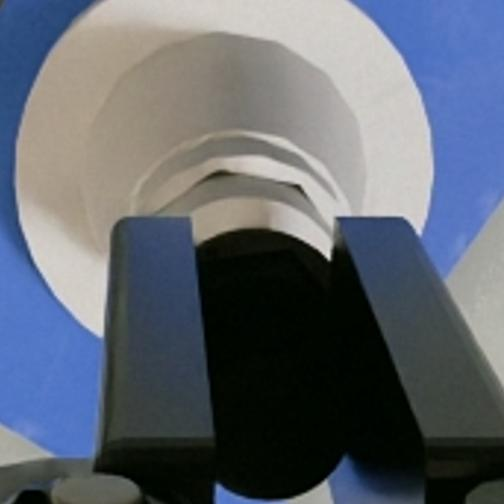

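Scene clock: 152.47 s.
left_arm: end_effector_position=(+0.1357, +0.0020, +0.3243) position_measured=3 object_status=3 end_effector_quat_wxyz=(+0.678, -0.075, -0.663, +0.310) | right_arm: end_effector_position=(+0.3715, +0.4460, +0.0964) position_measured=212 object_status=2 end_effector_quat_wxyz=(+0.000, +0.707, +0.707, +0.000)
Joint positions: left_arm=[-0.083 -1.361 1.865 -0.384 -1.967 0.588] | right_arm=[0.645 -1.31 1.746 -2.007 -1.571 -4.068]
Joint torques (N m): left_arm=[9.62 -21.84 -24.65 2.39 -2.01 1.52] | right_arm=[-9.46 -21.39 -31.39 -1.49 -1.45 -0.83]
Wrist force (N): left_arm=[0.0 0.0 0.2] | right_arm=[-1.3 2.5 -2.7]
Wrist torque (N m): left_arm=[0.00 -0.02 0.06] | right_arm=[0.19 0.13 0.22]
Wrist force, peak (N): left_arm=[-0.3 0.4 0.0] | right_arm=[-1.8 -0.4 -6.4]
Hand target: left_arm +0.1357, +0.0020, +0.3243; +0.678, -0.075, -0.663, +0.310 | right_arm +0.3715, +0.4460, +0.0964; +0.000, +0.707, +0.707, +0.000
Off the commanded pose: left_arm 0.000 m, 0 deg | right_arm 0.002 m, 0 deg.
move: contact (right_arm)

Scene clock: 154.10 s.
left_arm: end_effector_position=(+0.1357, +0.0020, +0.3243) position_measured=3 object_status=3 end_effector_quat_wxyz=(+0.678, -0.075, -0.663, +0.310) | right_arm: end_effector_position=(+0.3735, +0.4460, +0.0966) position_measured=212 object_status=2 end_effector_quat_wxyz=(+0.000, +0.707, +0.707, +0.000)
Joint positions: left_arm=[-0.083 -1.361 1.865 -0.384 -1.967 0.588] | right_arm=[0.642 -1.307 1.741 -2.005 -1.571 -4.07]
Joint torques (N m): left_arm=[9.08 -21.66 -24.07 2.52 -2.06 1.5] | right_arm=[5.29 -46.36 -17.36 -5.27 -1.7 0.64]
Wrist force (N): left_arm=[0.0 0.2 -0.1] | right_arm=[-1.2 -4.6 -5.2]
Wrist torque (N m): left_arm=[0.04 0.00 0.06] | right_arm=[0.48 0.13 0.38]
Wrist force, peak (N): left_arm=[-0.4 0.5 -0.3] | right_arm=[-0.7 -5.9 -9.1]
Hand target: left_arm +0.1357, +0.0020, +0.3243; +0.678, -0.075, -0.663, +0.310 | right_arm +0.3735, +0.4460, +0.0966; +0.000, +0.707, +0.707, +0.000
Off the commanded pose: left_arm 0.000 m, 0 deg | right_arm 0.002 m, 0 deg.
move: contact (right_arm)

Call:
move([
  [0.1357,0.0020,0.3243,0.678,-0.075,-0.663,0.310,1,1,1,0.3725,0.446,0.101,0,0.7071,0.7071,0,-1,0.5,-1],
  [0.1357,0.0020,0.3243,0.678,-0.075,-0.663,0.310,1,1,1,0.3725,0.446,0.101,0,1,0,0,-1,0.5,-1],
], speed=[0.05,0.5])

Call:
move(target=[0.1357,0.0020,0.3243,0.678,-0.075,-0.663,0.310,1,1,1,0.3725,0.446,0.093,0,1,0,0,-1,0.5,-1], speed=0.005, stop_force=5)

Scene clock: 182.03 s.
left_arm: end_effector_position=(+0.1357, +0.0020, +0.3243) position_measured=3 object_status=3 end_effector_quat_wxyz=(+0.678, -0.075, -0.663, +0.310) | right_arm: end_effector_position=(+0.3725, +0.4460, +0.1010) position_measured=212 object_status=2 end_effector_quat_wxyz=(+0.000, +1.000, +0.000, +0.000)
Joint positions: left_arm=[-0.083 -1.361 1.865 -0.384 -1.967 0.588] | right_arm=[0.643 -1.313 1.737 -1.995 -1.571 -2.498]
Joint torques (N m): left_arm=[9.62 -22.02 -23.95 2.61 -2.07 1.56] | right_arm=[8.3 -22.24 -33.71 -1.33 -0.35 0.87]
Wrist force (N): left_arm=[-0.3 0.2 0.0] | right_arm=[-1.8 0.8 -1.2]
Wrist torque (N m): left_arm=[0.03 0.06 0.05] | right_arm=[0.23 0.11 0.31]
Wrist force, peak (N): left_arm=[0.2 0.6 -0.3] | right_arm=[-1.2 -4.8 -5.3]
Hand target: left_arm +0.1357, +0.0020, +0.3243; +0.678, -0.075, -0.663, +0.310 | right_arm +0.3725, +0.4460, +0.1010; +0.000, +1.000, +0.000, +0.000
Off the commanded pose: left_arm 0.000 m, 0 deg | right_arm 0.000 m, 0 deg.
move: done

Scene clock: 183.93 s.
left_arm: end_effector_position=(+0.1357, +0.0020, +0.3243) position_measured=3 object_status=3 end_effector_quat_wxyz=(+0.678, -0.075, -0.663, +0.310) | right_arm: end_effector_position=(+0.3725, +0.4460, +0.0977) position_measured=212 object_status=2 end_effector_quat_wxyz=(+0.000, +1.000, +0.000, +0.000)
Joint positions: left_arm=[-0.083 -1.361 1.865 -0.384 -1.967 0.588] | right_arm=[0.644 -1.31 1.742 -2.003 -1.571 -2.498]
Joint torques (N m): left_arm=[8.66 -21.04 -23.84 2.91 -1.98 1.52] | right_arm=[8.67 -43.37 -29.52 -0.69 1.54 1.45]
Wrist force (N): left_arm=[-0.1 0.2 0.0] | right_arm=[-0.7 1.3 -7.8]
Wrist torque (N m): left_arm=[0.03 0.03 0.06] | right_arm=[0.22 0.10 0.30]
Wrist force, peak (N): left_arm=[0.0 0.6 -0.3] | right_arm=[-0.6 2.2 -14.7]
Hand target: left_arm +0.1357, +0.0020, +0.3243; +0.678, -0.075, -0.663, +0.310 | right_arm +0.3725, +0.4460, +0.0977; +0.000, +1.000, +0.000, +0.000
Off the commanded pose: left_arm 0.000 m, 0 deg | right_arm 0.005 m, 0 deg.
move: contact (right_arm)

Call:
move(target=[0.1357,0.0020,0.3243,0.678,-0.075,-0.663,0.310,1,1,1,0.3725,0.449,0.0979,0,1,0,0,-1,0.5,-1], speed=0.004, stop_force=4)

Call:
move(target=[0.1357,0.0020,0.3243,0.678,-0.075,-0.663,0.310,1,1,1,0.3725,0.443,0.0979,0,1,0,0,-1,0.5,-1], speed=0.004, stop_force=7)

Scene clock: 192.70 s.
left_arm: end_effector_position=(+0.1357, +0.0020, +0.3243) position_measured=3 object_status=3 end_effector_quat_wxyz=(+0.678, -0.075, -0.663, +0.310) | right_arm: end_effector_position=(+0.3725, +0.4483, +0.0979) position_measured=212 object_status=2 end_effector_quat_wxyz=(+0.000, +1.000, +0.000, +0.000)
Joint positions: left_arm=[-0.083 -1.361 1.865 -0.384 -1.967 0.588] | right_arm=[0.647 -1.306 1.736 -2.001 -1.571 -2.495]
Joint torques (N m): left_arm=[9.16 -22.05 -23.45 2.93 -2.05 1.61] | right_arm=[-6.99 -44.54 -14.79 -3.85 1.68 -0.69]
Wrist force (N): left_arm=[0.0 0.2 0.0] | right_arm=[0.5 4.0 -7.2]
Wrist torque (N m): left_arm=[0.03 0.00 0.06] | right_arm=[0.06 0.13 0.16]
Wrist force, peak (N): left_arm=[-0.2 0.4 0.5] | right_arm=[0.9 4.8 -11.2]
Hand target: left_arm +0.1357, +0.0020, +0.3243; +0.678, -0.075, -0.663, +0.310 | right_arm +0.3725, +0.4483, +0.0979; +0.000, +1.000, +0.000, +0.000
Off the commanded pose: left_arm 0.000 m, 0 deg | right_arm 0.001 m, 0 deg.
move: contact (right_arm)

Scene clock: 194.60 s.
left_arm: end_effector_position=(+0.1357, +0.0020, +0.3243) position_measured=3 object_status=3 end_effector_quat_wxyz=(+0.678, -0.075, -0.663, +0.310) | right_arm: end_effector_position=(+0.3725, +0.4430, +0.0979) position_measured=212 object_status=2 end_effector_quat_wxyz=(+0.000, +1.000, +0.000, +0.000)
Joint positions: left_arm=[-0.083 -1.361 1.865 -0.384 -1.967 0.588] | right_arm=[0.639 -1.315 1.748 -2.004 -1.571 -2.502]
Joint torques (N m): left_arm=[9.06 -21.96 -24.54 2.99 -2.07 1.55] | right_arm=[-0.52 -37.2 -28.76 -3.81 1.63 0.15]
Wrist force (N): left_arm=[0.0 0.0 -0.3] | right_arm=[-2.0 0.5 -1.2]
Wrist torque (N m): left_arm=[0.00 -0.02 0.06] | right_arm=[0.16 0.15 0.31]
Wrist force, peak (N): left_arm=[0.0 0.3 -0.5] | right_arm=[0.5 3.9 -7.2]
Hand target: left_arm +0.1357, +0.0020, +0.3243; +0.678, -0.075, -0.663, +0.310 | right_arm +0.3725, +0.4430, +0.0979; +0.000, +1.000, +0.000, +0.000
Off the commanded pose: left_arm 0.000 m, 0 deg | right_arm 0.000 m, 0 deg.
move: done

Call:
move(target=[0.1357,0.0020,0.3243,0.678,-0.075,-0.663,0.310,1,1,1,0.3725,0.4445,0.0979,0,1,0,0,-1,0.5,-1], speed=0.01)

Call:
move(target=[0.1357,0.0020,0.3243,0.678,-0.075,-0.663,0.310,1,1,1,0.3725,0.4445,0.092,0,1,0,0,-1,0.5,-1], speed=0.005, stop_force=5)

Call:
move(target=[0.1357,0.0020,0.3243,0.678,-0.075,-0.663,0.310,1,1,1,0.3725,0.4415,0.0970,0,1,0,0,-1,0.5,-1], speed=0.004, stop_force=7)

Call:
move(target=[0.1357,0.0020,0.3243,0.678,-0.075,-0.663,0.310,1,1,1,0.3725,0.449,0.0970,0,1,0,0,-1,0.5,-1], speed=0.004, stop_force=8)

Scene clock: 204.20 s.
left_arm: end_effector_position=(+0.1357, +0.0020, +0.3243) position_measured=3 object_status=3 end_effector_quat_wxyz=(+0.678, -0.075, -0.663, +0.310) | right_arm: end_effector_position=(+0.3725, +0.4445, +0.0979) position_measured=212 object_status=2 end_effector_quat_wxyz=(+0.000, +1.000, +0.000, +0.000)
Joint positions: left_arm=[-0.083 -1.361 1.865 -0.384 -1.967 0.588] | right_arm=[0.641 -1.312 1.745 -2.003 -1.571 -2.5]
Joint torques (N m): left_arm=[9.46 -21.69 -23.85 3.17 -1.99 1.59] | right_arm=[5.96 -26.01 -30.56 -1.46 1.76 1.14]
Wrist force (N): left_arm=[-0.1 0.3 0.1] | right_arm=[-2.0 0.6 -1.0]
Wrist torque (N m): left_arm=[0.06 0.01 0.06] | right_arm=[0.18 0.15 0.18]
Wrist force, peak (N): left_arm=[-0.2 0.2 0.5] | right_arm=[-2.4 0.5 -1.4]
Hand target: left_arm +0.1357, +0.0020, +0.3243; +0.678, -0.075, -0.663, +0.310 | right_arm +0.3725, +0.4445, +0.0979; +0.000, +1.000, +0.000, +0.000
Off the commanded pose: left_arm 0.000 m, 0 deg | right_arm 0.000 m, 0 deg.
move: done

Scene clock: 205.70 s.
left_arm: end_effector_position=(+0.1357, +0.0020, +0.3243) position_measured=3 object_status=3 end_effector_quat_wxyz=(+0.678, -0.075, -0.663, +0.310) | right_arm: end_effector_position=(+0.3725, +0.4445, +0.0966) position_measured=212 object_status=2 end_effector_quat_wxyz=(+0.000, +1.000, +0.000, +0.000)
Joint positions: left_arm=[-0.083 -1.361 1.865 -0.384 -1.967 0.588] | right_arm=[0.641 -1.311 1.747 -2.007 -1.571 -2.5]
Joint torques (N m): left_arm=[9.72 -22.24 -24.72 3.26 -1.93 1.63] | right_arm=[2.68 -44.14 -29.38 -0.57 1.61 1.07]
Wrist force (N): left_arm=[0.1 0.3 0.3] | right_arm=[-0.5 0.2 -6.9]
Wrist torque (N m): left_arm=[0.06 -0.03 0.06] | right_arm=[0.20 0.16 0.17]
Wrist force, peak (N): left_arm=[0.0 0.5 0.1] | right_arm=[0.4 0.0 -12.9]
Hand target: left_arm +0.1357, +0.0020, +0.3243; +0.678, -0.075, -0.663, +0.310 | right_arm +0.3725, +0.4445, +0.0966; +0.000, +1.000, +0.000, +0.000
Off the commanded pose: left_arm 0.000 m, 0 deg | right_arm 0.005 m, 0 deg.
move: contact (right_arm)

Scene clock: 207.43 s.
left_arm: end_effector_position=(+0.1357, +0.0020, +0.3243) position_measured=3 object_status=3 end_effector_quat_wxyz=(+0.678, -0.075, -0.663, +0.310) | right_arm: end_effector_position=(+0.3725, +0.4420, +0.0970) position_measured=212 object_status=2 end_effector_quat_wxyz=(+0.000, +1.000, +0.000, +0.000)
Joint positions: left_arm=[-0.083 -1.361 1.865 -0.384 -1.967 0.588] | right_arm=[0.638 -1.316 1.752 -2.007 -1.571 -2.504]
Joint torques (N m): left_arm=[9.33 -21.75 -24.07 3.44 -2.08 1.57] | right_arm=[6.85 -17.53 -26.6 -0.37 -0.7 0.56]
Wrist force (N): left_arm=[-0.1 0.1 -0.1] | right_arm=[-0.2 -5.8 -9.0]
Wrist torque (N m): left_arm=[0.01 0.02 0.06] | right_arm=[0.52 0.13 0.32]
Wrist force, peak (N): left_arm=[-0.2 0.4 0.2] | right_arm=[-0.4 -5.9 -9.1]
Hand target: left_arm +0.1357, +0.0020, +0.3243; +0.678, -0.075, -0.663, +0.310 | right_arm +0.3725, +0.4420, +0.0970; +0.000, +1.000, +0.000, +0.000
Off the commanded pose: left_arm 0.000 m, 0 deg | right_arm 0.001 m, 0 deg.
move: contact (right_arm)

Scene clock: 209.33 s.
left_arm: end_effector_position=(+0.1357, +0.0020, +0.3243) position_measured=3 object_status=3 end_effector_quat_wxyz=(+0.678, -0.075, -0.663, +0.310) | right_arm: end_effector_position=(+0.3725, +0.4452, +0.0970) position_measured=212 object_status=2 end_effector_quat_wxyz=(+0.000, +1.000, +0.000, +0.000)
Joint positions: left_arm=[-0.083 -1.361 1.865 -0.384 -1.967 0.588] | right_arm=[0.642 -1.31 1.745 -2.005 -1.571 -2.499]
Joint torques (N m): left_arm=[9.55 -21.82 -24.37 3.4 -2.04 1.61] | right_arm=[-8.76 -46.56 -16.29 -4.27 1.06 -0.73]
Wrist force (N): left_arm=[-0.1 -0.2 0.0] | right_arm=[-0.9 1.5 -1.9]
Wrist torque (N m): left_arm=[-0.04 0.01 0.05] | right_arm=[0.07 0.12 0.18]
Wrist force, peak (N): left_arm=[-0.3 0.2 -0.4] | right_arm=[-0.3 -5.8 -9.0]
Hand target: left_arm +0.1357, +0.0020, +0.3243; +0.678, -0.075, -0.663, +0.310 | right_arm +0.3725, +0.4452, +0.0970; +0.000, +1.000, +0.000, +0.000
Off the commanded pose: left_arm 0.000 m, 0 deg | right_arm 0.004 m, 0 deg.
move: contact (right_arm)

Call:
move(target=[0.1357,0.0020,0.3243,0.678,-0.075,-0.663,0.310,1,1,1,0.3725,0.450,0.0970,0,1,0,0,-1,0.5,-1], speed=0.004, stop_force=5)

Scene clock: 214.90 s.
left_arm: end_effector_position=(+0.1357, +0.0020, +0.3243) position_measured=3 object_status=3 end_effector_quat_wxyz=(+0.678, -0.075, -0.663, +0.310) | right_arm: end_effector_position=(+0.3726, +0.4463, +0.0971) position_measured=212 object_status=2 end_effector_quat_wxyz=(+0.000, +1.000, +0.000, +0.000)
Joint positions: left_arm=[-0.083 -1.361 1.865 -0.384 -1.967 0.588] | right_arm=[0.644 -1.308 1.742 -2.005 -1.571 -2.498]
Joint torques (N m): left_arm=[9.37 -21.56 -24.07 3.6 -2.03 1.56] | right_arm=[-6.05 -44.27 -15.02 -4.42 1.97 -0.75]
Wrist force (N): left_arm=[-0.1 -0.2 -0.2] | right_arm=[-0.2 5.6 -7.7]
Wrist torque (N m): left_arm=[-0.04 0.02 0.06] | right_arm=[-0.19 0.13 0.17]
Wrist force, peak (N): left_arm=[-0.3 0.5 0.1] | right_arm=[-0.4 7.4 -11.1]
Hand target: left_arm +0.1357, +0.0020, +0.3243; +0.678, -0.075, -0.663, +0.310 | right_arm +0.3726, +0.4463, +0.0971; +0.000, +1.000, +0.000, +0.000
Off the commanded pose: left_arm 0.000 m, 0 deg | right_arm 0.004 m, 0 deg.
move: contact (right_arm)

Call:
move(target=[0.1357,0.0020,0.3243,0.678,-0.075,-0.663,0.310,1,1,1,0.3725,0.4443,0.0985,0,1,0,0,-1,0.5,-1], speed=0.02)

Call:
move(target=[0.1357,0.0020,0.3243,0.678,-0.075,-0.663,0.310,1,1,1,0.3725,0.4443,0.092,0,1,0,0,-1,0.5,-1], speed=0.005, stop_force=9)

Scene clock: 220.57 s.
left_arm: end_effector_position=(+0.1357, +0.0020, +0.3243) position_measured=3 object_status=3 end_effector_quat_wxyz=(+0.678, -0.075, -0.663, +0.310) | right_arm: end_effector_position=(+0.3725, +0.4443, +0.0985) position_measured=212 object_status=2 end_effector_quat_wxyz=(+0.000, +1.000, +0.000, +0.000)
Joint positions: left_arm=[-0.083 -1.361 1.865 -0.384 -1.967 0.588] | right_arm=[0.641 -1.313 1.744 -2.002 -1.571 -2.501]
Joint torques (N m): left_arm=[9.11 -22.27 -23.48 3.66 -2.04 1.6] | right_arm=[-5.68 -41.45 -18.2 -1.81 0.79 -1.09]
Wrist force (N): left_arm=[-0.2 -0.1 -0.1] | right_arm=[-2.7 0.0 -1.3]
Wrist torque (N m): left_arm=[-0.02 0.04 0.06] | right_arm=[0.07 0.29 0.31]
Wrist force, peak (N): left_arm=[-0.2 0.6 0.0] | right_arm=[-0.4 5.9 -7.6]
Hand target: left_arm +0.1357, +0.0020, +0.3243; +0.678, -0.075, -0.663, +0.310 | right_arm +0.3725, +0.4443, +0.0985; +0.000, +1.000, +0.000, +0.000
Off the commanded pose: left_arm 0.000 m, 0 deg | right_arm 0.000 m, 0 deg.
move: done

Scene clock: 222.20 s.
left_arm: end_effector_position=(+0.1357, +0.0020, +0.3243) position_measured=3 object_status=3 end_effector_quat_wxyz=(+0.678, -0.075, -0.663, +0.310) | right_arm: end_effector_position=(+0.3726, +0.4443, +0.0965) position_measured=212 object_status=2 end_effector_quat_wxyz=(+0.000, +1.000, +0.000, +0.000)
Joint positions: left_arm=[-0.083 -1.361 1.865 -0.384 -1.967 0.588] | right_arm=[0.641 -1.311 1.747 -2.007 -1.571 -2.501]
Joint torques (N m): left_arm=[9.26 -20.87 -24.25 3.78 -1.94 1.59] | right_arm=[-0.52 -41.24 -26.15 -0.08 -0.32 -0.14]
Wrist force (N): left_arm=[-0.1 0.3 -0.2] | right_arm=[-0.9 -0.6 -12.0]
Wrist torque (N m): left_arm=[0.06 0.01 0.06] | right_arm=[0.06 0.20 0.32]
Wrist force, peak (N): left_arm=[0.0 0.6 -0.1] | right_arm=[-0.3 -0.3 -17.4]
Hand target: left_arm +0.1357, +0.0020, +0.3243; +0.678, -0.075, -0.663, +0.310 | right_arm +0.3726, +0.4443, +0.0965; +0.000, +1.000, +0.000, +0.000
Off the commanded pose: left_arm 0.000 m, 0 deg | right_arm 0.004 m, 0 deg.
move: contact (right_arm)

Call:
move([
  [0.1357,0.0020,0.3243,0.678,-0.075,-0.663,0.310,1,1,1,0.3725,0.4443,0.0963,0,0.7071,-0.7071,0,-1,0.5,-1],
  [0.1357,0.0020,0.3243,0.678,-0.075,-0.663,0.310,1,1,1,0.3725,0.4443,0.0963,0,0,1,0,-1,0.5,-1],
], speed=0.4, blend=0.02)

Call:
move(target=[0.1357,0.0020,0.3243,0.678,-0.075,-0.663,0.310,1,1,1,0.3725,0.4443,0.0962,0,0.7071,0.7071,0,-1,0.5,-1], speed=0.4)

Call:
move(target=[0.1357,0.0020,0.3243,0.678,-0.075,-0.663,0.310,1,1,1,0.3725,0.4443,0.0961,0,1,0,0,-1,0.5,-1], speed=0.4)

Scene clock: 235.17 s.
left_arm: end_effector_position=(+0.1357, +0.0020, +0.3243) position_measured=3 object_status=3 end_effector_quat_wxyz=(+0.678, -0.075, -0.663, +0.310) | right_arm: end_effector_position=(+0.3725, +0.4443, +0.0963) position_measured=212 object_status=2 end_effector_quat_wxyz=(+0.000, +0.000, +1.000, +0.000)
Joint positions: left_arm=[-0.083 -1.361 1.865 -0.384 -1.967 0.588] | right_arm=[0.641 -1.311 1.748 -2.007 -1.571 0.641]
Joint torques (N m): left_arm=[9.06 -21.75 -23.65 4.16 -1.91 1.47] | right_arm=[3.86 -21.62 -31.52 -1.45 -1.82 0.86]
Wrist force (N): left_arm=[-0.2 0.5 0.0] | right_arm=[0.7 0.0 -2.7]
Wrist torque (N m): left_arm=[0.10 0.03 0.06] | right_arm=[-0.03 0.18 0.33]
Wrist force, peak (N): left_arm=[0.1 0.6 -0.1] | right_arm=[1.5 6.6 -17.7]
Hand target: left_arm +0.1357, +0.0020, +0.3243; +0.678, -0.075, -0.663, +0.310 | right_arm +0.3725, +0.4443, +0.0963; +0.000, +0.000, +1.000, +0.000
Off the commanded pose: left_arm 0.000 m, 0 deg | right_arm 0.000 m, 0 deg.
move: done

Scene clock: 237.67 s.
left_arm: end_effector_position=(+0.1357, +0.0020, +0.3243) position_measured=3 object_status=3 end_effector_quat_wxyz=(+0.678, -0.075, -0.663, +0.310) | right_arm: end_effector_position=(+0.3725, +0.4443, +0.0962) position_measured=212 object_status=2 end_effector_quat_wxyz=(+0.000, +0.707, +0.707, +0.000)
Joint positions: left_arm=[-0.083 -1.361 1.865 -0.384 -1.967 0.588] | right_arm=[0.641 -1.311 1.748 -2.008 -1.571 2.212]
Joint torques (N m): left_arm=[9.42 -21.68 -23.97 4.14 -2.04 1.64] | right_arm=[6.52 -19.92 -31.17 -1.01 -1.69 0.71]
Wrist force (N): left_arm=[0.0 0.1 0.1] | right_arm=[0.7 -2.1 -4.8]
Wrist torque (N m): left_arm=[0.01 0.00 0.06] | right_arm=[0.13 0.18 0.36]
Wrist force, peak (N): left_arm=[-0.2 0.5 0.0] | right_arm=[0.7 -2.1 -4.8]
Hand target: left_arm +0.1357, +0.0020, +0.3243; +0.678, -0.075, -0.663, +0.310 | right_arm +0.3725, +0.4443, +0.0962; +0.000, +0.707, +0.707, +0.000
Off the commanded pose: left_arm 0.000 m, 0 deg | right_arm 0.000 m, 0 deg.
move: done

Scene clock: 240.17 s.
left_arm: end_effector_position=(+0.1357, +0.0020, +0.3243) position_measured=3 object_status=3 end_effector_quat_wxyz=(+0.678, -0.075, -0.663, +0.310) | right_arm: end_effector_position=(+0.3725, +0.4443, +0.0961) position_measured=212 object_status=2 end_effector_quat_wxyz=(+0.000, +1.000, +0.000, +0.000)
Joint positions: left_arm=[-0.083 -1.361 1.865 -0.384 -1.967 0.588] | right_arm=[0.641 -1.311 1.748 -2.008 -1.571 3.782]
Joint torques (N m): left_arm=[9.28 -22.25 -23.96 4.22 -2.09 1.41] | right_arm=[9.04 -20.7 -31.38 -0.86 -0.67 0.53]
Wrist force (N): left_arm=[-0.1 -0.1 0.1] | right_arm=[-0.8 -0.3 -2.9]
Wrist torque (N m): left_arm=[-0.01 0.03 0.06] | right_arm=[0.06 0.24 0.31]
Wrist force, peak (N): left_arm=[-0.1 0.6 0.2] | right_arm=[0.7 -1.6 -4.7]
Hand target: left_arm +0.1357, +0.0020, +0.3243; +0.678, -0.075, -0.663, +0.310 | right_arm +0.3725, +0.4443, +0.0961; +0.000, +1.000, +0.000, +0.000
Off the commanded pose: left_arm 0.000 m, 0 deg | right_arm 0.000 m, 0 deg.
move: done

Call:
move(target=[0.1357,0.0020,0.3243,0.678,-0.075,-0.663,0.310,1,1,1,0.3725,0.4443,0.092,0,1,0,0,-1,0.5,-1], speed=0.005, stop_force=10)

Call:
move(target=[0.1357,0.0020,0.3243,0.678,-0.075,-0.663,0.310,1,1,1,0.3725,0.4443,0.0957,0,0.7071,-0.7071,0,-1,0.5,-1], speed=0.4)

Scene clock: 249.43 s.
left_arm: end_effector_position=(+0.1357, +0.0020, +0.3243) position_measured=3 object_status=3 end_effector_quat_wxyz=(+0.678, -0.075, -0.663, +0.310) | right_arm: end_effector_position=(+0.3726, +0.4444, +0.0955) position_measured=212 object_status=2 end_effector_quat_wxyz=(+0.000, +1.000, +0.000, +0.000)
Joint positions: left_arm=[-0.083 -1.361 1.865 -0.384 -1.967 0.588] | right_arm=[0.641 -1.31 1.749 -2.01 -1.571 3.783]
Joint torques (N m): left_arm=[8.24 -21.92 -23.81 4.51 -2.05 1.54] | right_arm=[7.83 -40.4 -25.16 0.27 1.58 1.38]
Wrist force (N): left_arm=[0.1 0.1 0.6] | right_arm=[-0.9 -0.7 -13.2]
Wrist torque (N m): left_arm=[0.03 -0.03 0.06] | right_arm=[0.14 0.23 0.31]
Wrist force, peak (N): left_arm=[-0.4 0.4 0.4] | right_arm=[-3.4 1.4 -21.3]
Hand target: left_arm +0.1357, +0.0020, +0.3243; +0.678, -0.075, -0.663, +0.310 | right_arm +0.3726, +0.4444, +0.0955; +0.000, +1.000, +0.000, +0.000
Off the commanded pose: left_arm 0.000 m, 0 deg | right_arm 0.004 m, 0 deg.
move: contact (right_arm)

Scene clock: 251.93 s.
left_arm: end_effector_position=(+0.1357, +0.0020, +0.3243) position_measured=3 object_status=3 end_effector_quat_wxyz=(+0.678, -0.075, -0.663, +0.310) | right_arm: end_effector_position=(+0.3725, +0.4443, +0.0958) position_measured=212 object_status=2 end_effector_quat_wxyz=(+0.000, +0.707, -0.707, +0.000) end_effector_velocity=(+0.001, +0.000, +0.000) end_effector_angular_velocity=(+0.000, -0.001, -0.005)
Joint positions: left_arm=[-0.083 -1.361 1.865 -0.384 -1.967 0.588] | right_arm=[0.641 -1.311 1.749 -2.009 -1.571 5.353]
Joint velocities: left_arm=[within noise] | right_arm=[0 0 -0.001 0 -0.001 0.005]
Joint torques (N m): left_arm=[9.29 -21.95 -24.38 4.6 -1.97 1.57] | right_arm=[12.71 -26.08 -40.96 -5.14 1.09 0.89]
Wrist force (N): left_arm=[0.3 0.1 0.2] | right_arm=[13.6 1.2 5.7]
Wrist torque (N m): left_arm=[0.02 -0.05 0.06] | right_arm=[-0.06 -0.18 0.16]
Wrist force, peak (N): left_arm=[-0.2 0.2 0.5] | right_arm=[13.6 1.4 6.4]
Hand target: left_arm +0.1357, +0.0020, +0.3243; +0.678, -0.075, -0.663, +0.310 | right_arm +0.3725, +0.4443, +0.0957; +0.000, +0.707, -0.707, +0.000
Off the commanded pose: left_arm 0.000 m, 0 deg | right_arm 0.000 m, 0 deg.
move: done

Call:
move(target=[0.1357,0.0020,0.3243,0.678,-0.075,-0.663,0.310,1,1,1,0.3725,0.4438,0.0953,0,0.5,-0.866,0,-1,0.5,-1], speed=0.3)

Call:
move([
  [0.1357,0.0020,0.3243,0.678,-0.075,-0.663,0.310,1,1,1,0.3725,0.4438,0.0952,0,0.5,-0.866,0,-0.45,0.5,-1],
  [0.1357,0.0020,0.3243,0.678,-0.075,-0.663,0.310,1,1,1,0.3725,0.4438,0.0947,0,0.5,-0.866,0,-0.45,0.5,-1],
], speed=0.02, cameras=["cam_low","cam_right_wrist"])

Scene clock: 261.13 s.
left_arm: end_effector_position=(+0.1357, +0.0020, +0.3243) position_measured=3 object_status=3 end_effector_quat_wxyz=(+0.678, -0.075, -0.663, +0.310) | right_arm: end_effector_position=(+0.3725, +0.4438, +0.0953) position_measured=212 object_status=2 end_effector_quat_wxyz=(+0.000, -0.500, +0.866, +0.000)
Joint positions: left_arm=[-0.083 -1.361 1.865 -0.384 -1.967 0.588] | right_arm=[0.64 -1.311 1.75 -2.01 -1.571 5.876]
Joint torques (N m): left_arm=[9.67 -21.18 -24.02 4.71 -2.01 1.53] | right_arm=[7.6 -28.64 -24.37 -5.79 -1.35 0.75]
Wrist force (N): left_arm=[0.1 0.0 0.3] | right_arm=[10.3 1.7 -10.5]
Wrist torque (N m): left_arm=[-0.01 -0.03 0.06] | right_arm=[-0.05 -0.14 0.21]
Wrist force, peak (N): left_arm=[0.1 0.5 -0.1] | right_arm=[11.9 1.4 -11.2]
Hand target: left_arm +0.1357, +0.0020, +0.3243; +0.678, -0.075, -0.663, +0.310 | right_arm +0.3725, +0.4438, +0.0953; +0.000, -0.500, +0.866, +0.000
Off the commanded pose: left_arm 0.000 m, 0 deg | right_arm 0.000 m, 0 deg.
move: done

Scene clock: 262.63 s.
left_arm: end_effector_position=(+0.1357, +0.0020, +0.3243) position_measured=3 object_status=3 end_effector_quat_wxyz=(+0.678, -0.075, -0.663, +0.310) | right_arm: end_effector_position=(+0.3725, +0.4438, +0.0947) position_measured=186 object_status=3 end_effector_quat_wxyz=(+0.000, -0.500, +0.866, +0.000)
Joint positions: left_arm=[-0.083 -1.361 1.865 -0.384 -1.967 0.588] | right_arm=[0.64 -1.31 1.751 -2.012 -1.571 5.876]
Joint torques (N m): left_arm=[8.97 -21.61 -25.19 4.74 -2.04 1.51] | right_arm=[7.86 -22.93 -17.3 -4.13 1.14 1.53]
Wrist force (N): left_arm=[0.2 0.5 0.2] | right_arm=[-1.8 0.1 -1.7]
Wrist torque (N m): left_arm=[0.10 -0.05 0.07] | right_arm=[0.11 0.11 0.34]
Wrist force, peak (N): left_arm=[-0.2 0.5 -0.1] | right_arm=[10.4 1.5 -10.3]
Hand target: left_arm +0.1357, +0.0020, +0.3243; +0.678, -0.075, -0.663, +0.310 | right_arm +0.3725, +0.4438, +0.0947; +0.000, -0.500, +0.866, +0.000
Off the commanded pose: left_arm 0.000 m, 0 deg | right_arm 0.000 m, 0 deg.
move: done
Images, in order (width x height): cam_low 672x504, cam_right_wrist 672x504.

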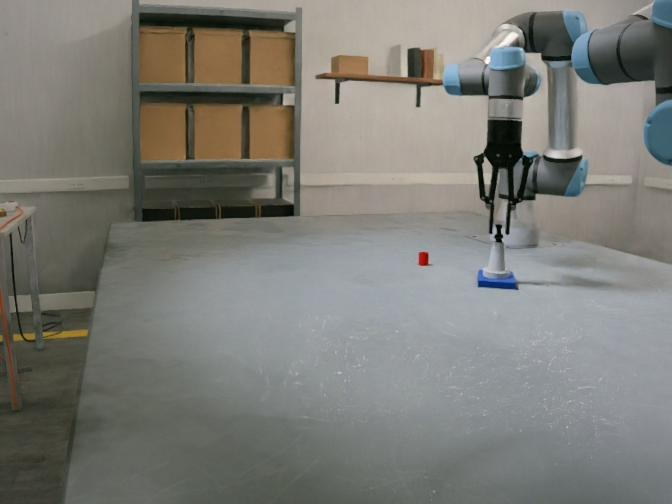

